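# Seat the hose connector fully on the tap

## Task

Slide the hose connector onto the tap until it is fully seated, and make sure the pipe frame is still upright at the end.

## Robot and tools

Robot and frame. Two arms, left_arm and right_arm, work over a table. All poses, velocities and targets use the scene frame: origin at table-top height halfway between the two arms' nominal bases, +x pointing out over the table, +z up, and left_arm on the +y side. The arm names do not match the left or right side of any image. Real bases sit slightly off their nominal spots; only a BASES line gives their calibrated places. Reported hand positions and orientations can be a few centimetres off, more at long reach.

Gripper. Fingers point along the gripper's +z axis and separate along its y axis. end_effector_position (metres) is the point between the finger pads, about 1 cm short of the tips; orientation is end_effector_quat_wxyz.

Row layout. Every motion command uses one row of 14 numbers, each in [-1, 1], covering both arms even if only one moves: dx, dy, dz, rx, ry, rz, opening for left_arm, then the same seven for right_arm. dx, dy, dz are an offset along the scene axes, measured from that arm's Hand target when the action or move starts; 1.0 equals 0.6 m. rx, ry, rz form a single rotation vector about the hand's position, 1.0 equals 180 degrees. An offset longer than 1.0 may be shortened along its direction. opening is not an offset: +1 is fully open (0.094 m), -1 is closed. Six zeros for an arm re-request its current Hand target; a 0 in the opening slot is a real command, so resend the present opening (see Tool commands) to leave a gripper as it is.

execute_actions(actions, cameras). actions is a list of actions; each action is a table of up to 15 rows, each row lasting one 1/30 s control step. A shorter table repeats its last row to fill 15 steps. Every row in an action counts from the same start pose, not from the row before; the next action starts from the new Hand target, so repeating an offset moves further. An empty list just returns state and images. cameras chooses which images come back: omitted, null or ["all"] gives all, [] gives none; an unknown name invalidates the call.

move(target, speed, blend, opening_speed, blocking, cameras). target is one 14-number row or a list of up to 15 rows; every row is an offset from the Hand targets at the move's start, not from the previous row. speed is the top path speed in m/s, 0.002 to 4.3, default 0.25, one value or one per target; rotation is capped at twice that in rad/s. blend (m) rounds corners between listed targets; 0 stops at each. opening_speed (per second on the -1 to +1 scale, at least 0.2) ramps the fingers; use a low value to close gently. blocking=false returns after about 0.5 s while the move continues. Paths are straight, last 0.5 to 10 s, and do not avoid obstacles or the other arm. Grippers lag and stray more at high speed. Avoid paths near an arm's own base, which can flip its shoulder posture. Opening changes on later targets apply only after everything comes to rest there. The result adds a move: line: done (within 10 mm and 2 degrees), off_target, moving, held or fault, plus limits such as paced (pose clipped) or held (steps withheld).

wait(seconds 0 to 10, cameras) lets time pass with commands held; a running move keeps going. stop(cameras) brakes a running move; fingers continue unless opening_speed was set. zoom_image(camera, region) enlarges [x0, y0, x1, y1] pixels (at most 504 by 504) of a camera's latest image; cameras are cam_head_left, cam_head_right, cam_high, cam_low, cam_left_wrist, cam_right_wrist, each 672x504. finished_scene(scene=1, optional) ends the scene permanently; the connector must stay seated without the robot touching it, so let go and back away first.

Results. Hand target is the last commanded pose after clipping; the gripper often rests a centimetre or so short of it because of friction and weight, which is not a sign of contact. Resend zeros or the missing offset to close the gap. Orientation is clipped to 40 degrees from the measured one per step. grip_measured is the finger opening on the command scale; empty it can read up to about 2.5 mm wide, and on a held hard part a few mm narrower. It tracks the command even after contact, so it does not reveal a touch. To release, command well above grip_measured. Joint velocities reading within noise means the arm is still. Joint torques follow Joint positions order (without gripper), include gravity, have fixed offsets, and numbers 3 and 4 wrap at ±28 N m. Only execute_actions results list per-step positions. Joint ranges (rad): waist -2.880 to 2.880, shoulder 0.000 to 3.142, elbow 0.000 to 3.019 (straight 2.964), wrist pitch -1.693 to 1.571, wrist yaw -1.571 to 1.571, wrist roll -2.094 to 2.094.

Cameras. Calibration (K, distortion, T_world_to_cam) is given per camera; fixed cameras may have shifted up to about 2.3 degrees and 9 mm, and are most accurate near the image centre. Wrist camera poses come from joint readings and can lag during motion.

Cautions. Nothing may fall off the table or be left off it. Avoid drops, releasing moving parts, fast impacts and very hard pressing; contact force rises with speed and with how far the target lies past the contact. An arm blocked by an object keeps pushing until commanded back past its gripper. Never let the arms or grippers collide, and never close one gripper on the other's fingers. Long pushes, holding loads or stretched poses heat motors: MOTOR HOT appears at 85 °C and at 100 °C that arm goes limp for 30 to 60 s or more. Loose objects may occasionally be nudged by outside pushes. Keep the pipe frame upright throughout.

Each tool is called after ">>>" by a JSON object that holds its "method" and its "body", one argument or row to a line.

## Session

>>> {"method": "execute_actions", "body": {
  "actions": []
}}

Scene clock: 0.00 s.
left_arm: end_effector_position=(+0.5229, +0.5058, +0.2072) grip_measured=+1.000 end_effector_quat_wxyz=(+0.000, +0.562, +0.826, +0.040) | right_arm: end_effector_position=(+0.3636, -0.6290, +0.1337) grip_measured=+1.000 end_effector_quat_wxyz=(+0.429, +0.415, +0.751, -0.283)
Joint positions: left_arm=[0.293 1.642 1.508 -1.376 -0.051 1.465 0.094] | right_arm=[-0.753 1.354 0.594 0.242 0.304 0.091 0.094]
Joint velocities: within noise
Joint torques (N m): no reading
Heat: left arm: hottest wrist yaw 30 °C; right arm: hottest waist 30 °C.
Hand target: left_arm +0.5294, +0.5076, +0.2137; +0.006, +0.561, +0.826, +0.047 | right_arm +0.3694, -0.6343, +0.1437; +0.438, +0.414, +0.745, -0.285
Tool commands: left_gripper/opening=+1.0 right_gripper/opening=+1.0

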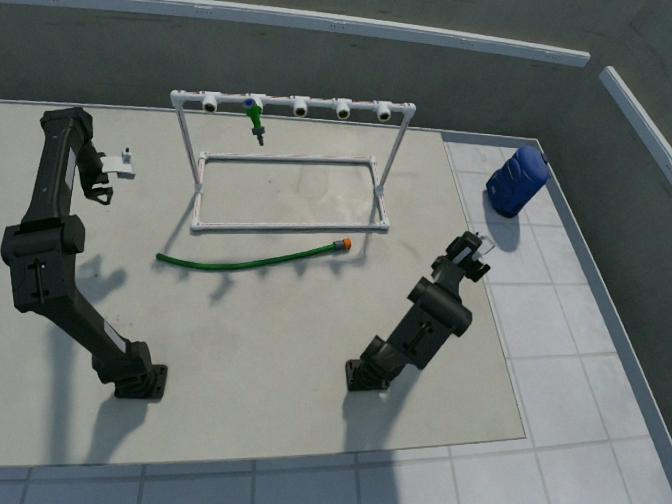

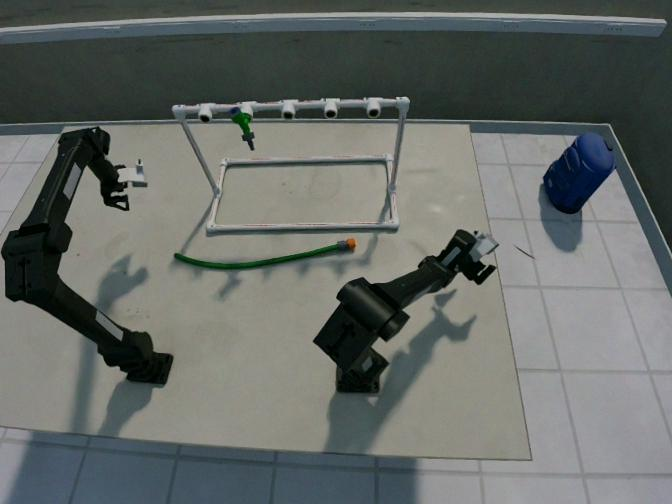

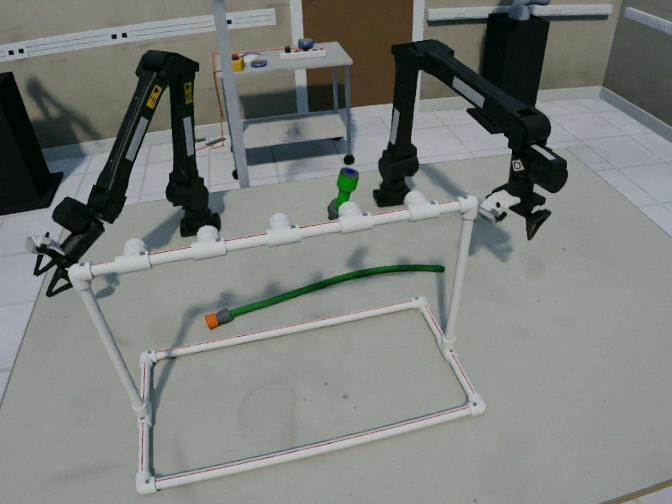

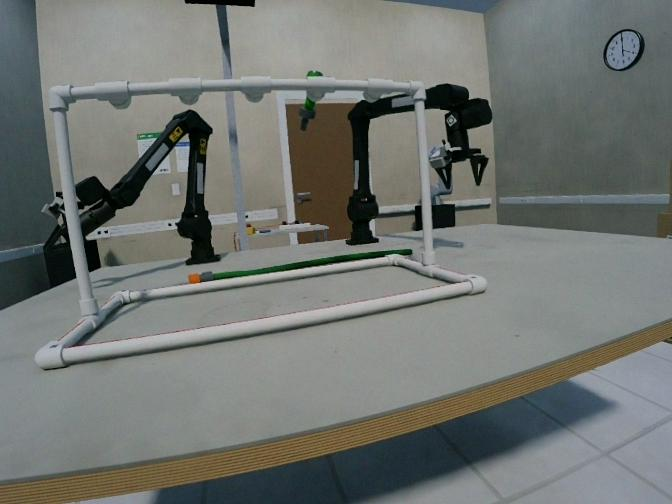

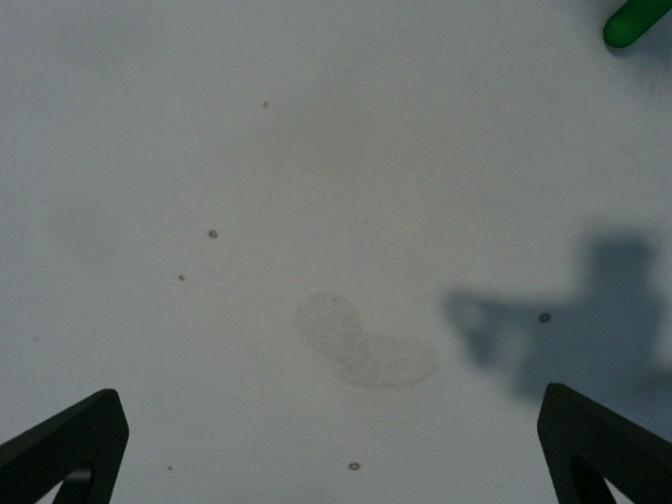

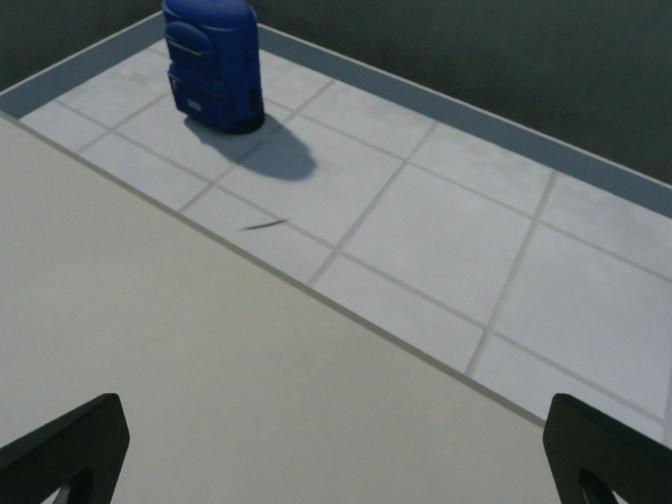

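>>> {"method": "zoom_image", "body": {
  "camera": "cam_head_left",
  "region": [160, 70, 440, 280]
}}

>>> {"method": "zoom_image", "body": {
  "camera": "cam_low",
  "region": [250, 50, 390, 155]
}}

>>> {"method": "zoom_image", "body": {
  "camera": "cam_high",
  "region": [180, 150, 480, 350]
}}

>>> {"method": "zoom_image", "body": {
  "camera": "cam_head_left",
  "region": [215, 80, 315, 155]
}}

>>> {"method": "zoom_image", "body": {
  "camera": "cam_head_right",
  "region": [200, 90, 300, 165]
}}

Scaled by 1.800 from the camera's 672x504 image, which has a finer 960x720 frame.

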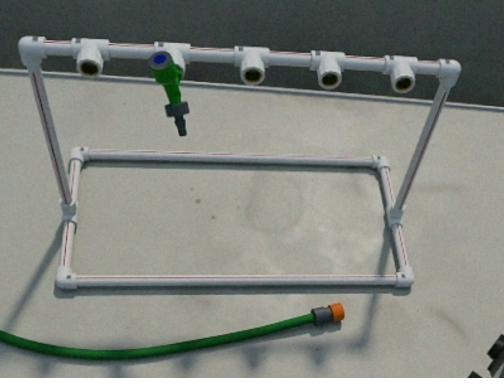

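Scaled by 3.600 from the camera's 672x504 image, which has a finer 960x720 frame.

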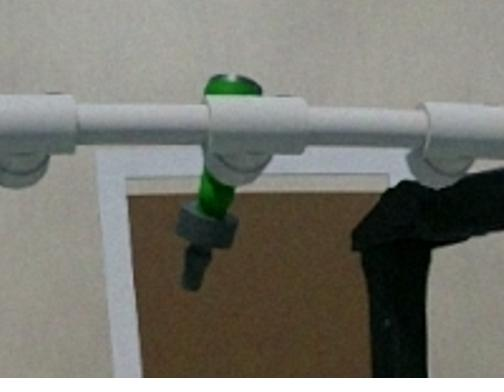

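Scaled by 1.680 from the camera's 672x504 image, which has a finer 960x720 frame.

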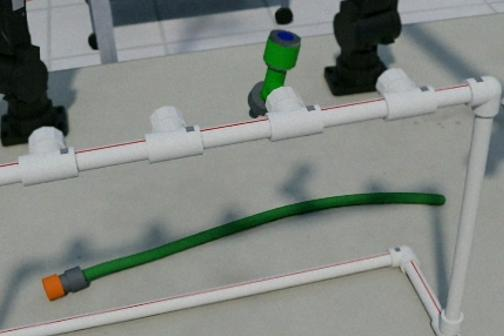

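Scaled by 5.040 from the camera's 672x504 image, which has a finer 960x720 frame.

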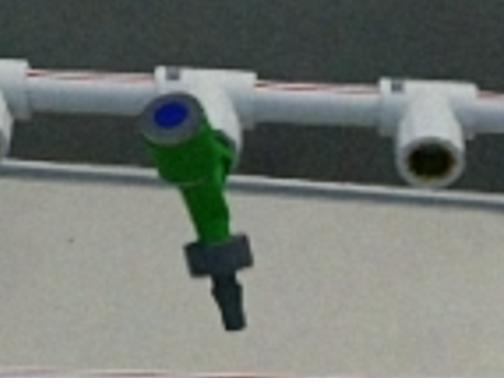

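Scaled by 5.040 from the camera's 672x504 image, which has a finer 960x720 frame.

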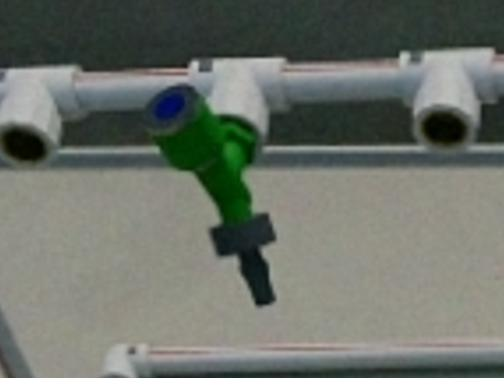

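>>> {"method": "move", "body": {
  "target": [0,0,0,0,0,0,1,0.151,0.682,0.11,0.3247,0.1326,-0.0566,0.2],
  "speed": 0.3,
  "cameras": ["cam_right_wrist","cam_head_right"]
}}

Scene clock: 6.17 s.
left_arm: end_effector_position=(+0.5229, +0.5058, +0.2072) grip_measured=+1.000 end_effector_quat_wxyz=(+0.000, +0.562, +0.826, +0.040) | right_arm: end_effector_position=(+0.4458, -0.2276, +0.1973) grip_measured=+0.202 end_effector_quat_wxyz=(-0.008, +0.565, +0.825, -0.008)
Joint positions: left_arm=[0.293 1.642 1.508 -1.376 -0.051 1.465 0.094] | right_arm=[0.069 1.442 1.253 -1.404 0.003 1.282 0.056]
Joint velocities: within noise
Joint torques (N m): left_arm=[1.26 -15.03 12 0.54 0.17 0.02] | right_arm=[-0.62 -10.05 13.24 0.17 0.03 0.2]
Heat: left arm: hottest wrist yaw 30 °C; right arm: hottest waist 30 °C.
Hand target: left_arm +0.5294, +0.5076, +0.2137; +0.006, +0.561, +0.826, +0.047 | right_arm +0.4600, -0.2251, +0.2097; +0.000, +0.570, +0.822, +0.000
Off the commanded pose: left_arm 0.009 m, 1 deg | right_arm 0.019 m, 1 deg.
move: off_target (right_arm)
camera_calibration:
cam_right_wrist: T_world_to_cam=[[-0.932198, -0.361385, 0.0201793, 0.327158], [-0.320666, 0.85045, 0.417022, 0.291768], [-0.167867, 0.382277, -0.908672, 0.426977], [0, 0, 0, 1]] pos_world=[0.470211, -0.293127, 0.259706]
Images, in order (width x height): cam_head_right 672x504, cam_right_wrist 672x504.

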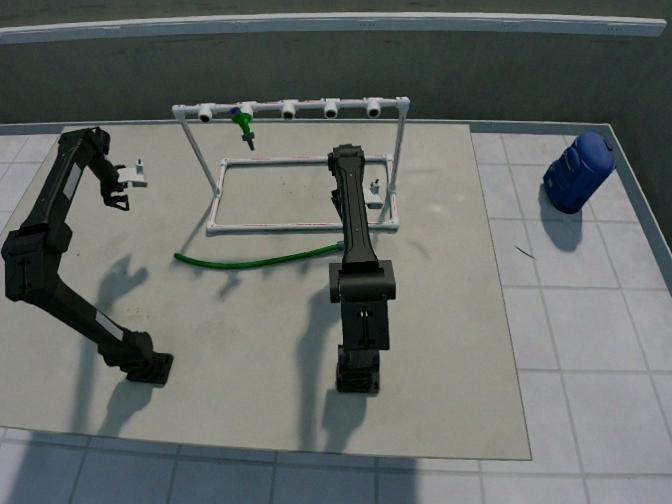

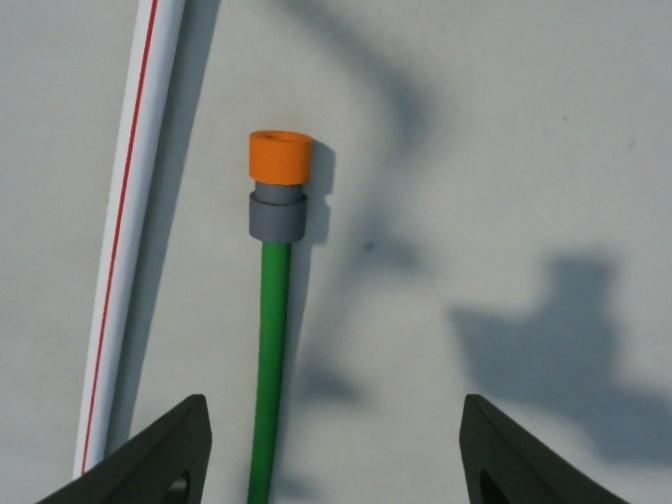

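>>> {"method": "move", "body": {
  "target": [0,0,0,0,0,0,1,0.033,0.037,-0.196,0,0,-0.025,0.2],
  "speed": 0.2,
  "cameras": ["cam_right_wrist","cam_head_left"]
}}

Scene clock: 8.17 s.
left_arm: end_effector_position=(+0.5229, +0.5058, +0.2072) grip_measured=+1.000 end_effector_quat_wxyz=(+0.000, +0.562, +0.826, +0.040) | right_arm: end_effector_position=(+0.4775, -0.2068, +0.0949) grip_measured=+0.202 end_effector_quat_wxyz=(-0.001, +0.600, +0.800, -0.003)
Joint positions: left_arm=[0.293 1.642 1.508 -1.376 -0.051 1.465 0.094] | right_arm=[0.11 1.601 1.151 -1.126 0.003 1.407 0.056]
Joint velocities: within noise
Joint torques (N m): left_arm=[1.26 -14.92 12 0.55 0.16 0.02] | right_arm=[-0.09 -12.45 8.25 1.16 0.06 0.21]
Heat: left arm: hottest elbow 29 °C; right arm: hottest waist 30 °C.
Hand target: left_arm +0.5294, +0.5076, +0.2137; +0.006, +0.561, +0.826, +0.047 | right_arm +0.4798, -0.2029, +0.0921; +0.000, +0.602, +0.799, +0.000
Off the commanded pose: left_arm 0.009 m, 1 deg | right_arm 0.005 m, 0 deg.
move: done
camera_calibration:
cam_right_wrist: T_world_to_cam=[[-0.959426, -0.28194, 0.00328582, 0.397402], [-0.255512, 0.874305, 0.412679, 0.301161], [-0.119223, 0.395095, -0.910871, 0.310875], [0, 0, 0, 1]] pos_world=[0.495292, -0.274089, 0.157578]
Images, in order (width x height): cam_head_left 672x504, cam_right_wrist 672x504.

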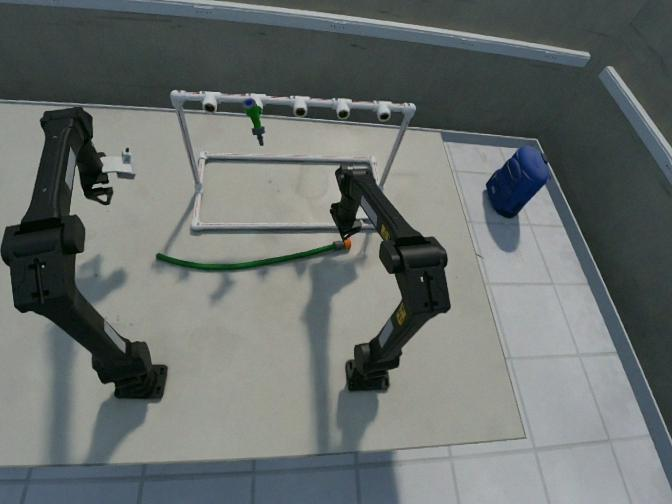

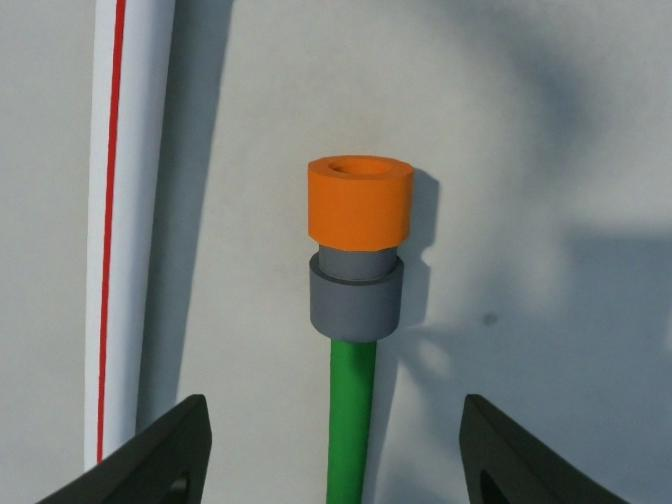

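>>> {"method": "move", "body": {
  "target": [
    [0,0,0,0,0,0,1,-0.021,0.0115,-0.05,0,0,0,0.2],
    [0,0,0,0,0,0,1,-0.021,0.0115,-0.12,0,0,0,0.2]
  ],
  "speed": 0.1,
  "cameras": ["cam_right_wrist"]
}}

Scene clock: 11.20 s.
left_arm: end_effector_position=(+0.5229, +0.5058, +0.2072) grip_measured=+1.000 end_effector_quat_wxyz=(+0.000, +0.562, +0.826, +0.040) | right_arm: end_effector_position=(+0.4671, -0.1997, +0.0257) grip_measured=+0.202 end_effector_quat_wxyz=(+0.002, +0.600, +0.800, +0.000)
Joint positions: left_arm=[0.293 1.642 1.508 -1.376 -0.051 1.465 0.094] | right_arm=[0.129 1.673 1.031 -0.926 0.003 1.427 0.056]
Joint velocities: within noise
Joint torques (N m): left_arm=[1.44 -15.09 12 0.54 0.18 0.02] | right_arm=[-0.09 -12.1 7.16 1.14 0.07 0.19]
Heat: left arm: hottest elbow 30 °C; right arm: hottest waist 30 °C.
Hand target: left_arm +0.5294, +0.5076, +0.2137; +0.006, +0.561, +0.826, +0.047 | right_arm +0.4672, -0.1960, +0.0201; +0.000, +0.602, +0.799, +0.000
Off the commanded pose: left_arm 0.009 m, 1 deg | right_arm 0.007 m, 0 deg.
move: done
camera_calibration:
cam_right_wrist: T_world_to_cam=[[-0.959636, -0.281214, -0.00421663, 0.390106], [-0.257967, 0.874136, 0.411509, 0.322023], [-0.112036, 0.395987, -0.911396, 0.240661], [0, 0, 0, 1]] pos_world=[0.484394, -0.267087, 0.0884669]
Images, in order (width x height): cam_right_wrist 672x504.

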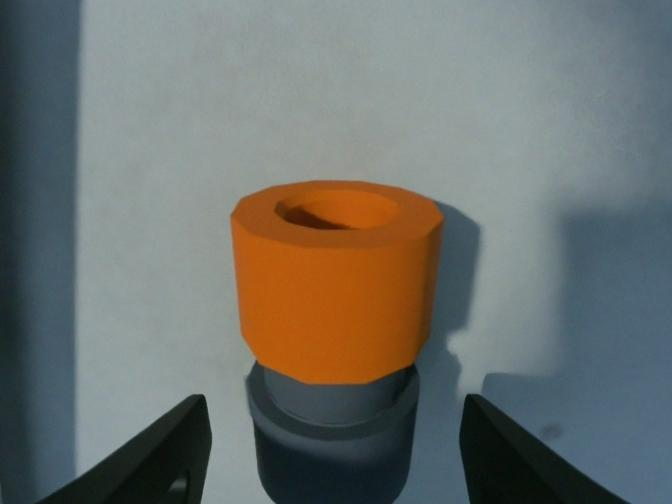

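>>> {"method": "move", "body": {
  "target": [0,0,0,0,0,0,1,0,0,-0.018,0,0,0,0.2],
  "speed": 0.05,
  "cameras": []
}}

>>> {"method": "move", "body": {
  "target": [0,0,0,0,0,0,1,0,0,0,0,0,0,-0.6],
  "opening_speed": 0.6,
  "cameras": ["cam_right_wrist"]
}}

Scene clock: 12.23 s.
left_arm: end_effector_position=(+0.5229, +0.5058, +0.2072) grip_measured=+1.000 end_effector_quat_wxyz=(+0.000, +0.562, +0.826, +0.040) | right_arm: end_effector_position=(+0.4687, -0.1995, +0.0173) grip_measured=+0.202 end_effector_quat_wxyz=(+0.004, +0.600, +0.800, +0.002)
Joint positions: left_arm=[0.293 1.642 1.508 -1.376 -0.051 1.465 0.094] | right_arm=[0.129 1.687 1.023 -0.898 0.003 1.427 0.056]
Joint velocities: within noise
Joint torques (N m): left_arm=[1.32 -15.03 11.99 0.54 0.17 0.02] | right_arm=[-0.15 -11.63 6.9 1.16 0.07 0.2]
Heat: left arm: hottest elbow 30 °C; right arm: hottest waist 30 °C.
Hand target: left_arm +0.5294, +0.5076, +0.2137; +0.006, +0.561, +0.826, +0.047 | right_arm +0.4673, -0.1960, +0.0094; +0.000, +0.602, +0.799, +0.000
Off the commanded pose: left_arm 0.009 m, 1 deg | right_arm 0.009 m, 1 deg.
move: done
No camera images: "cameras" was empty.

Scene clock: 13.77 s.
left_arm: end_effector_position=(+0.5229, +0.5058, +0.2072) grip_measured=+1.000 end_effector_quat_wxyz=(+0.000, +0.562, +0.826, +0.040) | right_arm: end_effector_position=(+0.4687, -0.1995, +0.0173) grip_measured=-0.299 end_effector_quat_wxyz=(+0.004, +0.600, +0.800, +0.002)
Joint positions: left_arm=[0.293 1.642 1.508 -1.376 -0.051 1.465 0.094] | right_arm=[0.129 1.687 1.023 -0.898 0.003 1.427 0.033]
Joint velocities: within noise
Joint torques (N m): left_arm=[1.32 -14.97 11.99 0.57 0.17 0.02] | right_arm=[-0.15 -11.81 6.9 1.2 0.07 0.2]
Heat: left arm: hottest elbow 30 °C; right arm: hottest waist 30 °C.
Hand target: left_arm +0.5294, +0.5076, +0.2137; +0.006, +0.561, +0.826, +0.047 | right_arm +0.4673, -0.1960, +0.0094; +0.000, +0.602, +0.799, +0.000
Off the commanded pose: left_arm 0.009 m, 1 deg | right_arm 0.009 m, 1 deg.
move: done
camera_calibration:
cam_right_wrist: T_world_to_cam=[[-0.959705, -0.280822, -0.0103008, 0.391905], [-0.260108, 0.873845, 0.410778, 0.326638], [-0.106354, 0.396904, -0.911677, 0.230561], [0, 0, 0, 1]] pos_world=[0.485595, -0.266886, 0.0800581]
Images, in order (width x height): cam_right_wrist 672x504.

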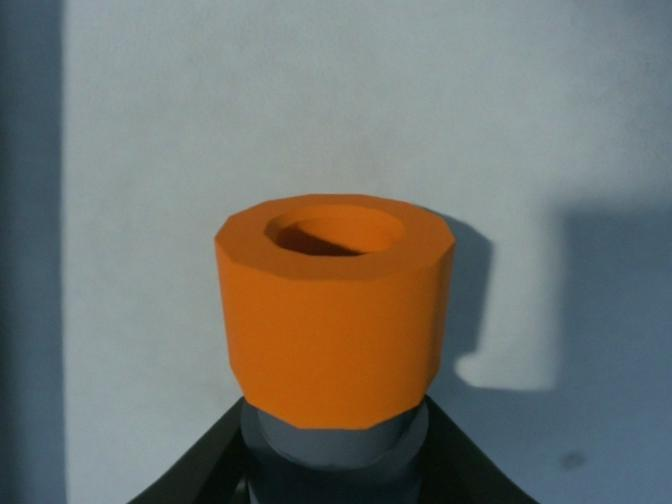

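>>> {"method": "move", "body": {
  "target": [
    [0,0,0,0,0,0,1,0,0.03,0.25,0,0,0,-0.6],
    [0,0,0,0,0,0,1,-0.079,0.16,0.40,-0.1657,-0.3495,0.4982,-0.6]
  ],
  "speed": [0.15,0.25]
}}

Scene clock: 20.40 s.
left_arm: end_effector_position=(+0.5229, +0.5058, +0.2072) grip_measured=+1.000 end_effector_quat_wxyz=(+0.000, +0.562, +0.826, +0.040) | right_arm: end_effector_position=(+0.4185, -0.0971, +0.2440) grip_measured=-0.299 end_effector_quat_wxyz=(+0.489, -0.187, +0.844, +0.111)
Joint positions: left_arm=[0.293 1.642 1.508 -1.376 -0.051 1.465 0.094] | right_arm=[0.37 0.88 0.616 -0.257 -0.052 -0.025 0.033]
Joint velocities: within noise
Joint torques (N m): left_arm=[1.32 -15.09 12.01 0.51 0.17 0.02] | right_arm=[-1.55 -4.84 9.89 3.12 -0.01 -0.24]
Heat: left arm: hottest elbow 31 °C; right arm: hottest waist 30 °C.
Hand target: left_arm +0.5294, +0.5076, +0.2137; +0.006, +0.561, +0.826, +0.047 | right_arm +0.4199, -0.1000, +0.2494; +0.502, -0.198, +0.835, +0.104
Off the commanded pose: left_arm 0.009 m, 1 deg | right_arm 0.006 m, 2 deg.
move: done
camera_calibration:
cam_right_wrist: T_world_to_cam=[[0.427527, -0.903992, -0.00428821, -0.267735], [-0.734492, -0.344592, -0.584617, 0.454094], [0.527012, 0.25309, -0.811298, 0.0878519], [0, 0, 0, 1]] pos_world=[0.401693, -0.107788, 0.335597]

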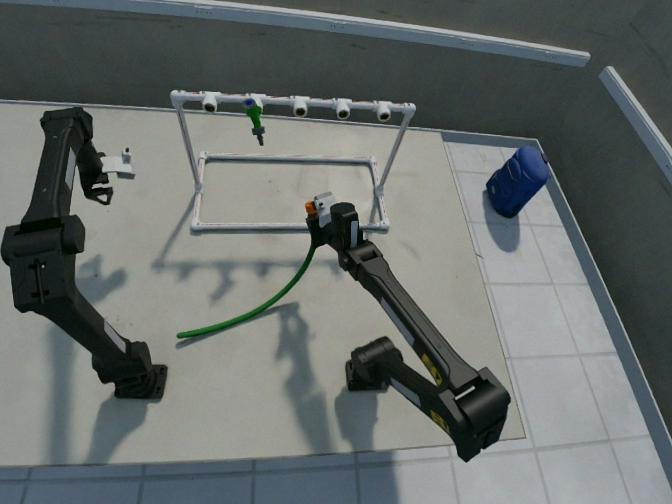

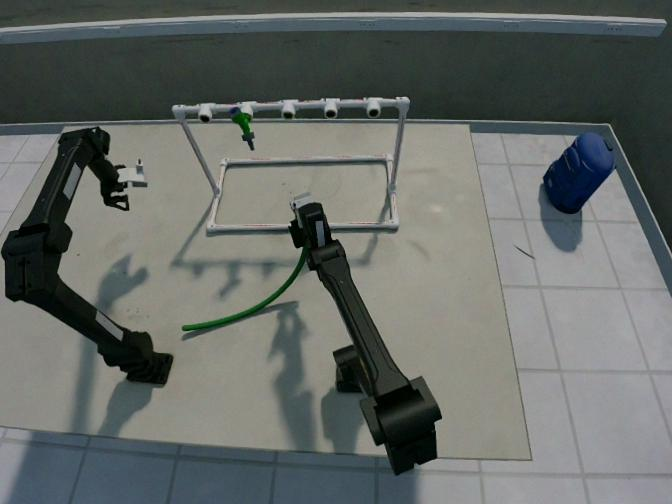

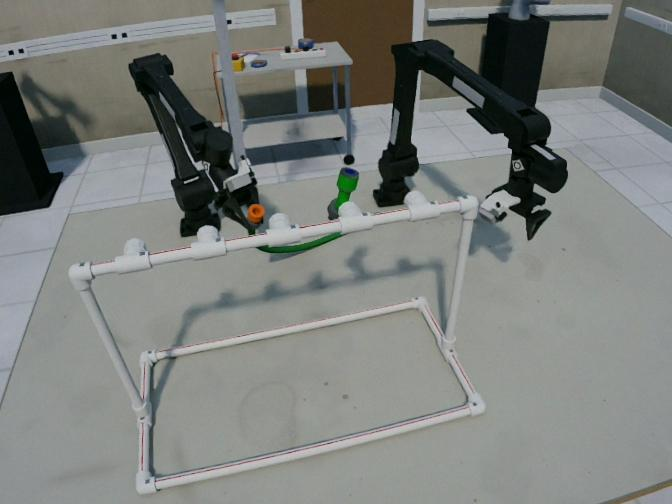

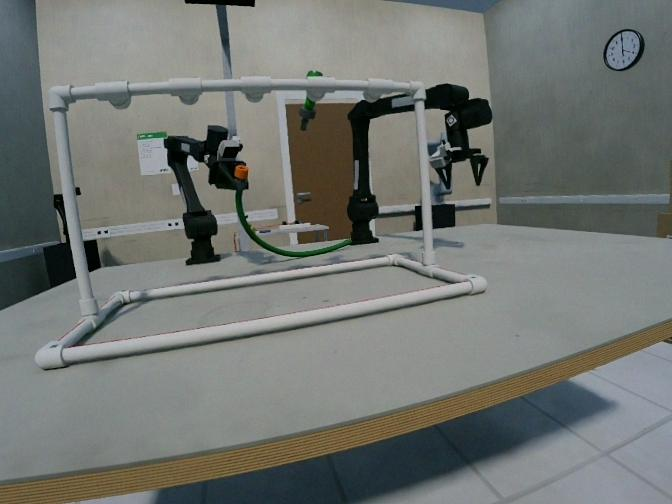

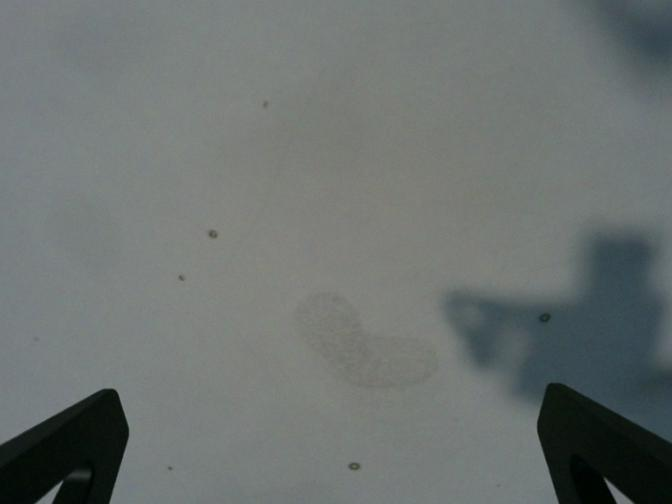

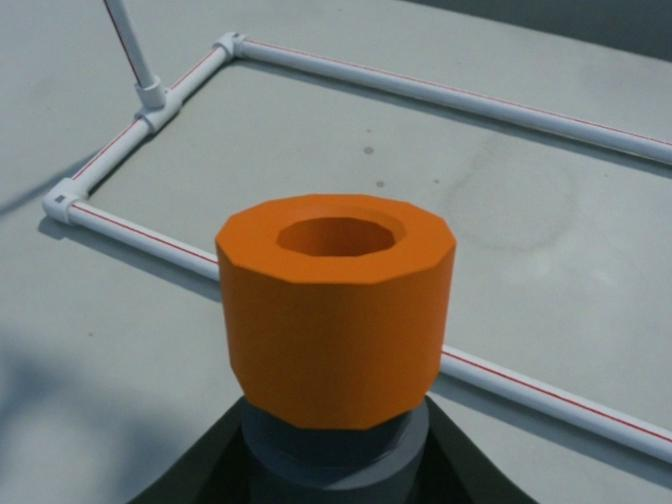

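>>> {"method": "zoom_image", "body": {
  "camera": "cam_high",
  "region": [180, 100, 300, 260]
}}

>>> {"method": "zoom_image", "body": {
  "camera": "cam_head_left",
  "region": [280, 170, 400, 260]
}}

>>> {"method": "zoom_image", "body": {
  "camera": "cam_low",
  "region": [150, 60, 350, 210]
}}

Scaled by 3.150 from the camera's 672x504 image, which has a finer 960x720 frame.

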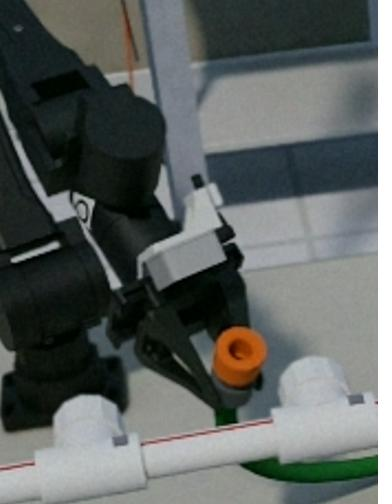

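Scaled by 4.200 from the camera's 672x504 image, which has a finer 960x720 frame.

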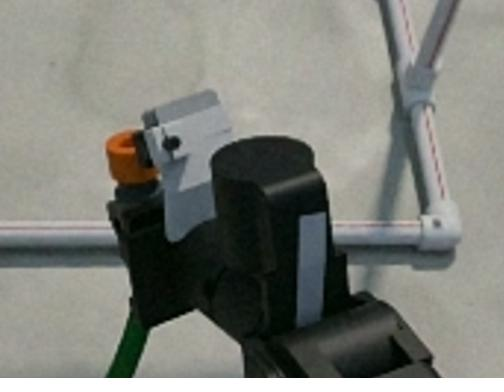

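Scaled by 2.520 from the camera's 672x504 image, which has a finer 960x720 frame.

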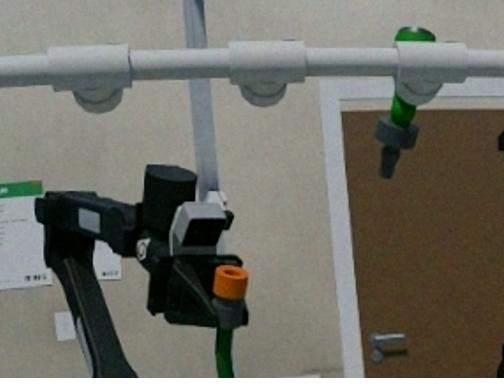

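>>> {"method": "move", "body": {
  "target": [0,0,0,0,0,0,1,0.17,0.22,0.022,0.073,0.040,0.154,-0.6],
  "speed": 0.15
}}

Scene clock: 24.10 s.
left_arm: end_effector_position=(+0.5229, +0.5058, +0.2072) grip_measured=+1.000 end_effector_quat_wxyz=(+0.000, +0.562, +0.826, +0.040) | right_arm: end_effector_position=(+0.5022, +0.0247, +0.2344) grip_measured=-0.299 end_effector_quat_wxyz=(+0.397, -0.311, +0.797, +0.331)
Joint positions: left_arm=[0.293 1.642 1.508 -1.376 -0.051 1.465 0.094] | right_arm=[0.357 1.367 0.938 -0.173 -0.605 -0.049 0.033]
Joint velocities: within noise
Joint torques (N m): left_arm=[1.2 -14.92 11.99 0.57 0.18 0.02] | right_arm=[-0.91 -10.05 14.56 3 -0.27 -0.19]
Heat: left arm: hottest elbow 31 °C; right arm: hottest waist 30 °C.
Hand target: left_arm +0.5294, +0.5076, +0.2137; +0.006, +0.561, +0.826, +0.047 | right_arm +0.5219, +0.0321, +0.2625; +0.429, -0.327, +0.776, +0.327
Off the commanded pose: left_arm 0.009 m, 1 deg | right_arm 0.035 m, 5 deg.
move: off_target (right_arm)
camera_calibration:
cam_right_wrist: T_world_to_cam=[[0.760362, -0.585381, -0.281385, -0.303568], [-0.622774, -0.534107, -0.571736, 0.497387], [0.184394, 0.609966, -0.770675, 0.158742], [0, 0, 0, 1]] pos_world=[0.51131, -0.0088723, 0.321293]

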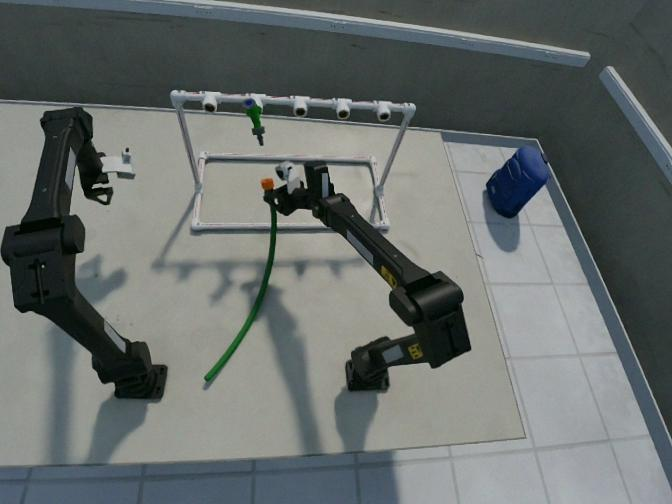

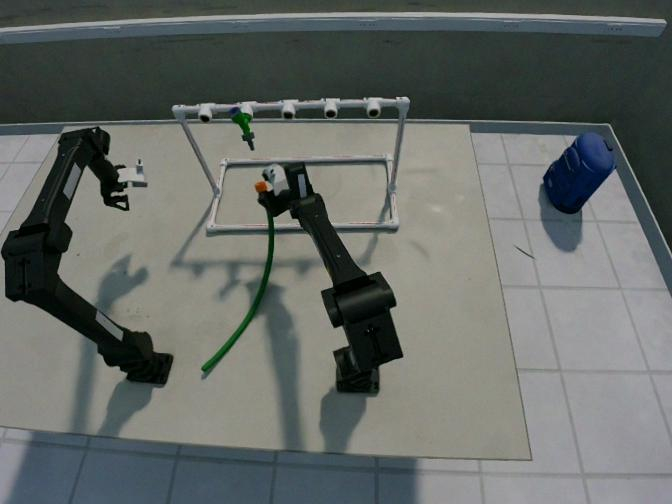

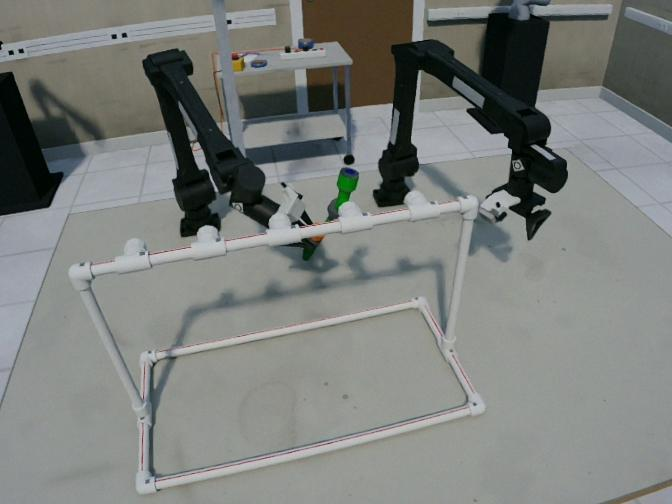

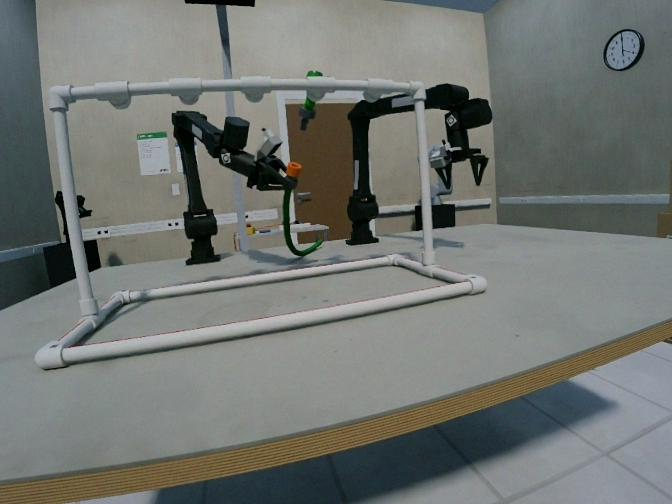

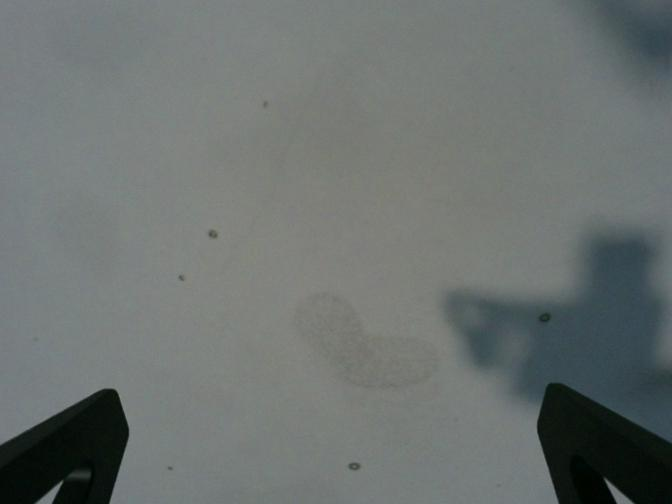

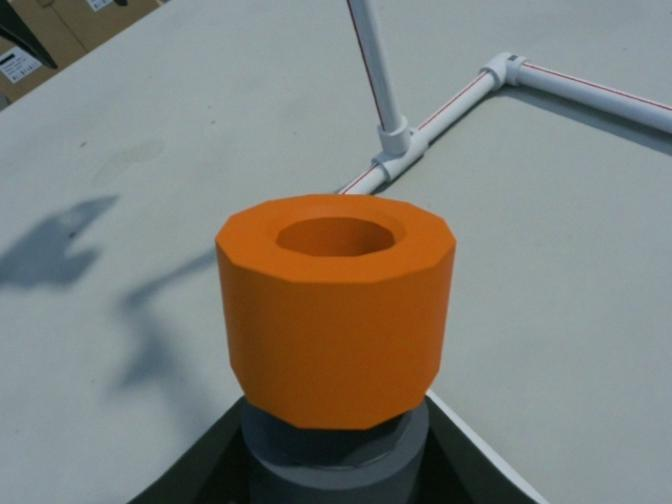

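>>> {"method": "move", "body": {
  "target": [0,0,0,0,0,0,1,0.033,0.012,0.047,0.005,-0.026,0.005,-0.6],
  "speed": 0.1,
  "cameras": ["cam_head_left","cam_head_right","cam_low","cam_right_wrist"]
}}

Scene clock: 25.43 s.
left_arm: end_effector_position=(+0.5229, +0.5058, +0.2072) grip_measured=+1.000 end_effector_quat_wxyz=(+0.000, +0.562, +0.826, +0.040) | right_arm: end_effector_position=(+0.5220, +0.0337, +0.2608) grip_measured=-0.299 end_effector_quat_wxyz=(+0.427, -0.329, +0.775, +0.328)
Joint positions: left_arm=[0.293 1.642 1.508 -1.376 -0.051 1.465 0.094] | right_arm=[0.357 1.39 1.002 -0.151 -0.614 -0.078 0.033]
Joint velocities: within noise
Joint torques (N m): left_arm=[1.38 -14.97 11.97 0.54 0.18 0.02] | right_arm=[-1.2 -10.52 14.9 3.15 -0.27 -0.17]
Heat: left arm: hottest elbow 32 °C; right arm: hottest waist 30 °C.
Hand target: left_arm +0.5294, +0.5076, +0.2137; +0.006, +0.561, +0.826, +0.047 | right_arm +0.5417, +0.0393, +0.2908; +0.461, -0.342, +0.753, +0.322
Off the commanded pose: left_arm 0.009 m, 1 deg | right_arm 0.036 m, 5 deg.
move: off_target (right_arm)
camera_calibration:
cam_right_wrist: T_world_to_cam=[[0.792477, -0.565745, -0.227843, -0.337326], [-0.56399, -0.537568, -0.626846, 0.513525], [0.232154, 0.625262, -0.745085, 0.137791], [0, 0, 0, 1]] pos_world=[0.524957, -0.000941188, 0.34771]
Images, in order (width x height): cam_head_left 672x504, cam_head_right 672x504, cam_low 672x504, cam_right_wrist 672x504.

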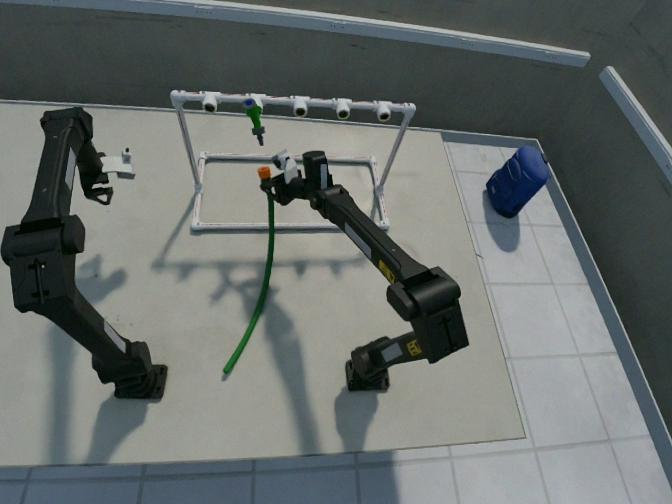

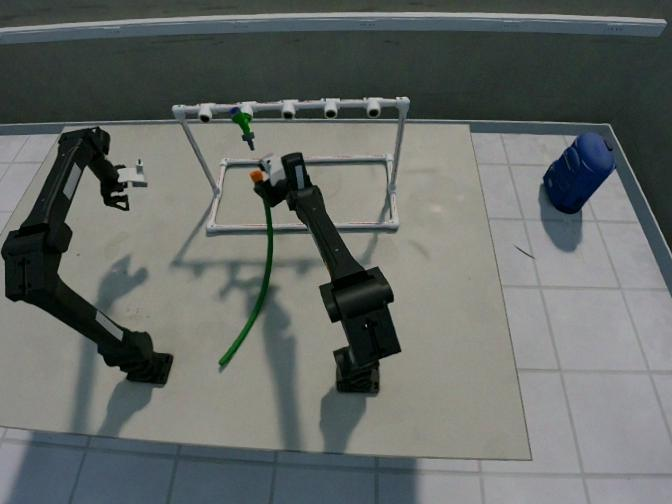

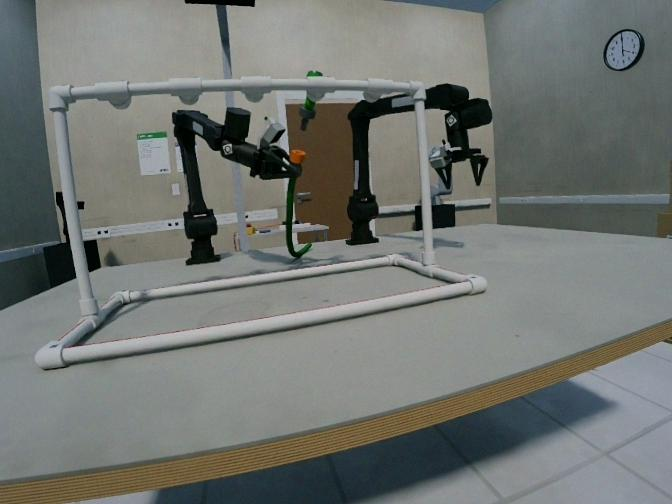

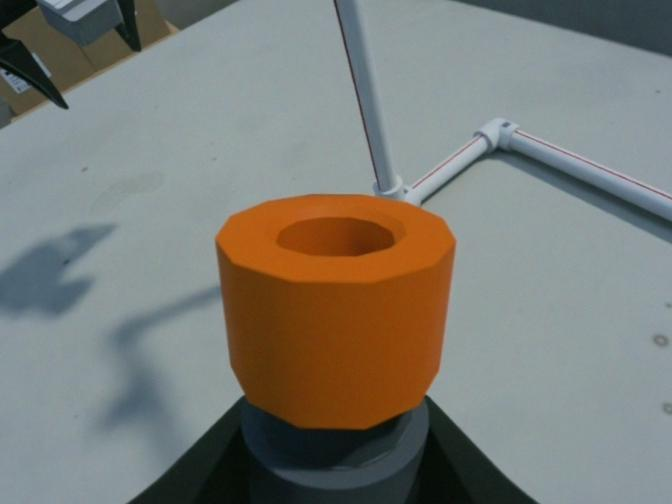

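>>> {"method": "zoom_image", "body": {
  "camera": "cam_head_left",
  "region": [225, 85, 325, 210]
}}

>>> {"method": "zoom_image", "body": {
  "camera": "cam_head_right",
  "region": [205, 90, 305, 215]
}}

>>> {"method": "zoom_image", "body": {
  "camera": "cam_low",
  "region": [240, 60, 340, 185]
}}

Scaled by 4.032 from the camera's 672x504 image, which has a finer 960x720 frame.

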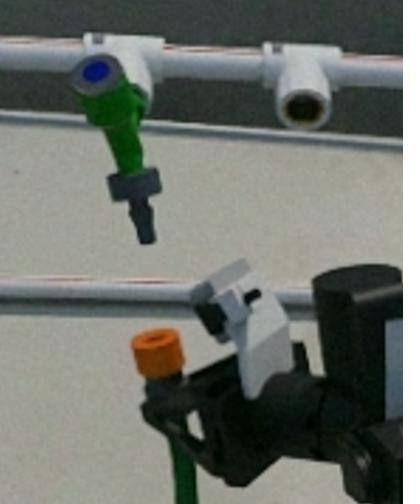

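Scaled by 4.032 from the camera's 672x504 image, which has a finer 960x720 frame.

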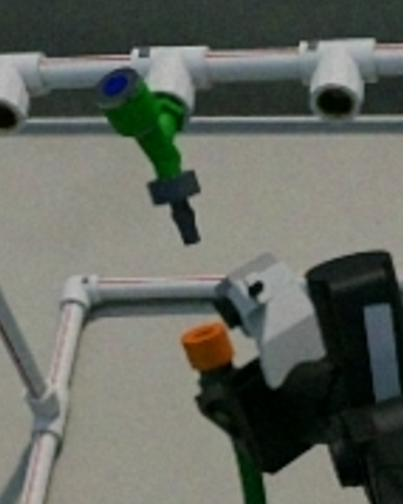

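Scaled by 4.032 from the camera's 672x504 image, which has a finer 960x720 frame.

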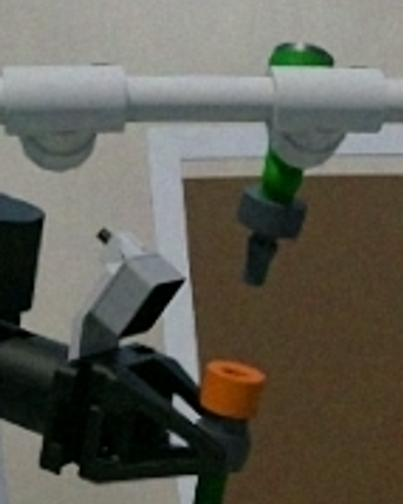

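>>> {"method": "zoom_image", "body": {
  "camera": "cam_low",
  "region": [280, 105, 320, 185]
}}

>>> {"method": "zoom_image", "body": {
  "camera": "cam_head_left",
  "region": [245, 120, 285, 200]
}}

>>> {"method": "zoom_image", "body": {
  "camera": "cam_head_right",
  "region": [235, 120, 275, 200]
}}

Scaled by 6.300 from the camera's 672x504 image, which has a finer 960x720 frame.

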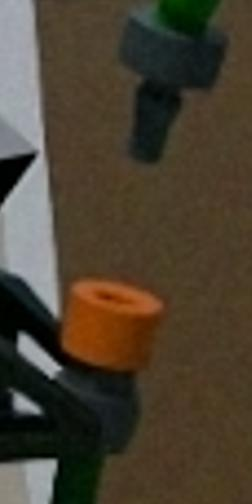

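Scaled by 6.300 from the camera's 672x504 image, which has a finer 960x720 frame.

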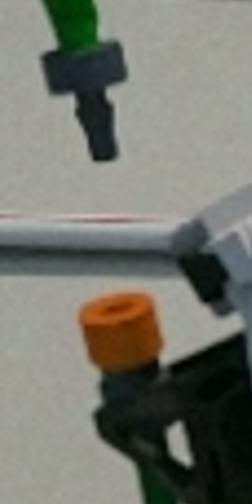

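Scaled by 6.300 from the camera's 672x504 image, which has a finer 960x720 frame.

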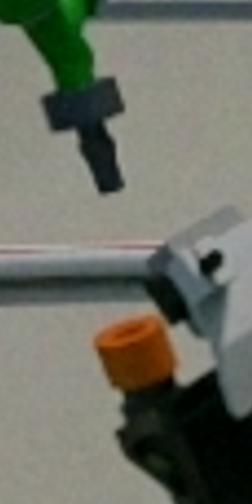

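>>> {"method": "move", "body": {
  "target": [0.034,-0.38,0.2,-0.274,-0.361,0.301,0.4,0,0,0,0,0,0,-0.6],
  "speed": 0.3,
  "cameras": ["cam_head_left","cam_left_wrist","cam_high"]
}}

Scene clock: 31.23 s.
left_arm: end_effector_position=(+0.5512, +0.2866, +0.3398) grip_measured=+0.402 end_effector_quat_wxyz=(+0.610, -0.003, +0.792, +0.007) | right_arm: end_effector_position=(+0.5220, +0.0337, +0.2608) grip_measured=-0.299 end_effector_quat_wxyz=(+0.428, -0.329, +0.775, +0.328)
Joint positions: left_arm=[-0.193 1.124 0.864 -0.004 -0.224 -0.053 0.066] | right_arm=[0.357 1.39 1.002 -0.151 -0.614 -0.079 0.033]
Joint velocities: within noise
Joint torques (N m): left_arm=[0.15 -8.18 10.11 3.17 -0.02 -0.07] | right_arm=[-1.14 -10.58 14.86 3.12 -0.26 -0.15]
Heat: left arm: hottest elbow 32 °C; right arm: hottest elbow 31 °C.
Hand target: left_arm +0.5498, +0.2795, +0.3338; +0.611, -0.002, +0.791, +0.000 | right_arm +0.5417, +0.0393, +0.2908; +0.461, -0.342, +0.753, +0.322
Off the commanded pose: left_arm 0.009 m, 1 deg | right_arm 0.036 m, 5 deg.
move: off_target (right_arm)
camera_calibration:
cam_left_wrist: T_world_to_cam=[[0.0100712, -0.999905, 0.00944376, 0.275683], [-0.646906, -0.0137168, -0.762447, 0.657456], [0.762503, 0.00156952, -0.646982, -0.109526], [0, 0, 0, 1]] pos_world=[0.50605, 0.284847, 0.42781]
Images, in order (width x height): cam_head_left 672x504, cam_high 672x504, cam_left_wrist 672x504.

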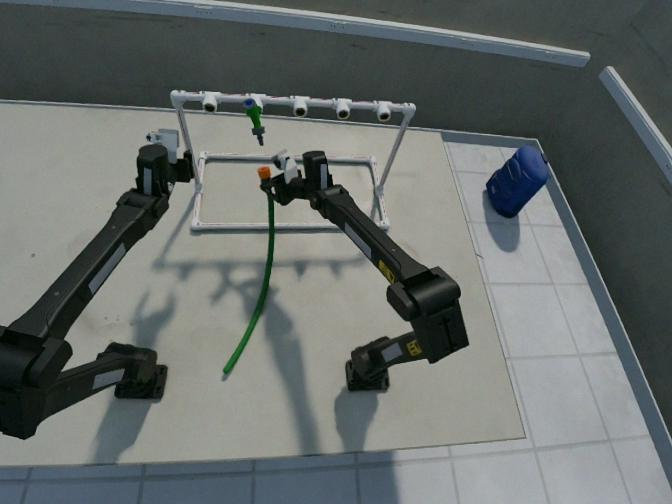

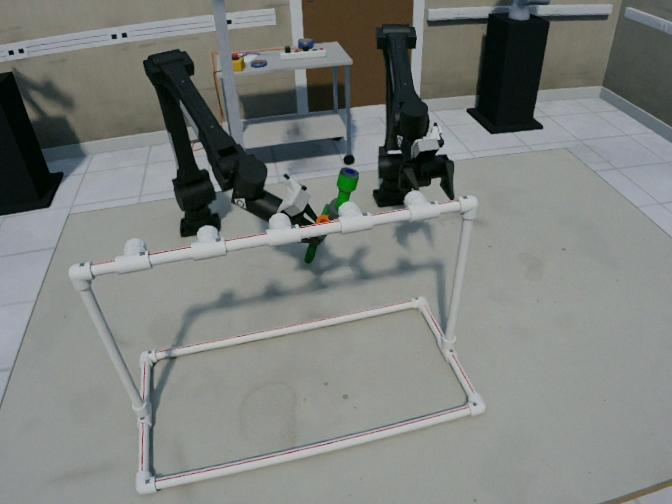

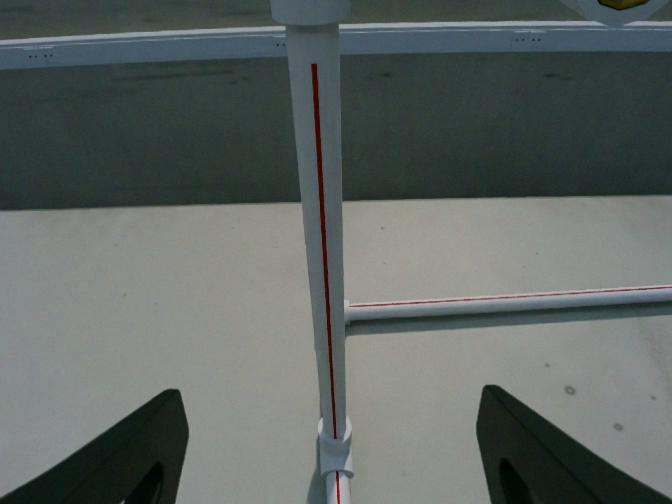

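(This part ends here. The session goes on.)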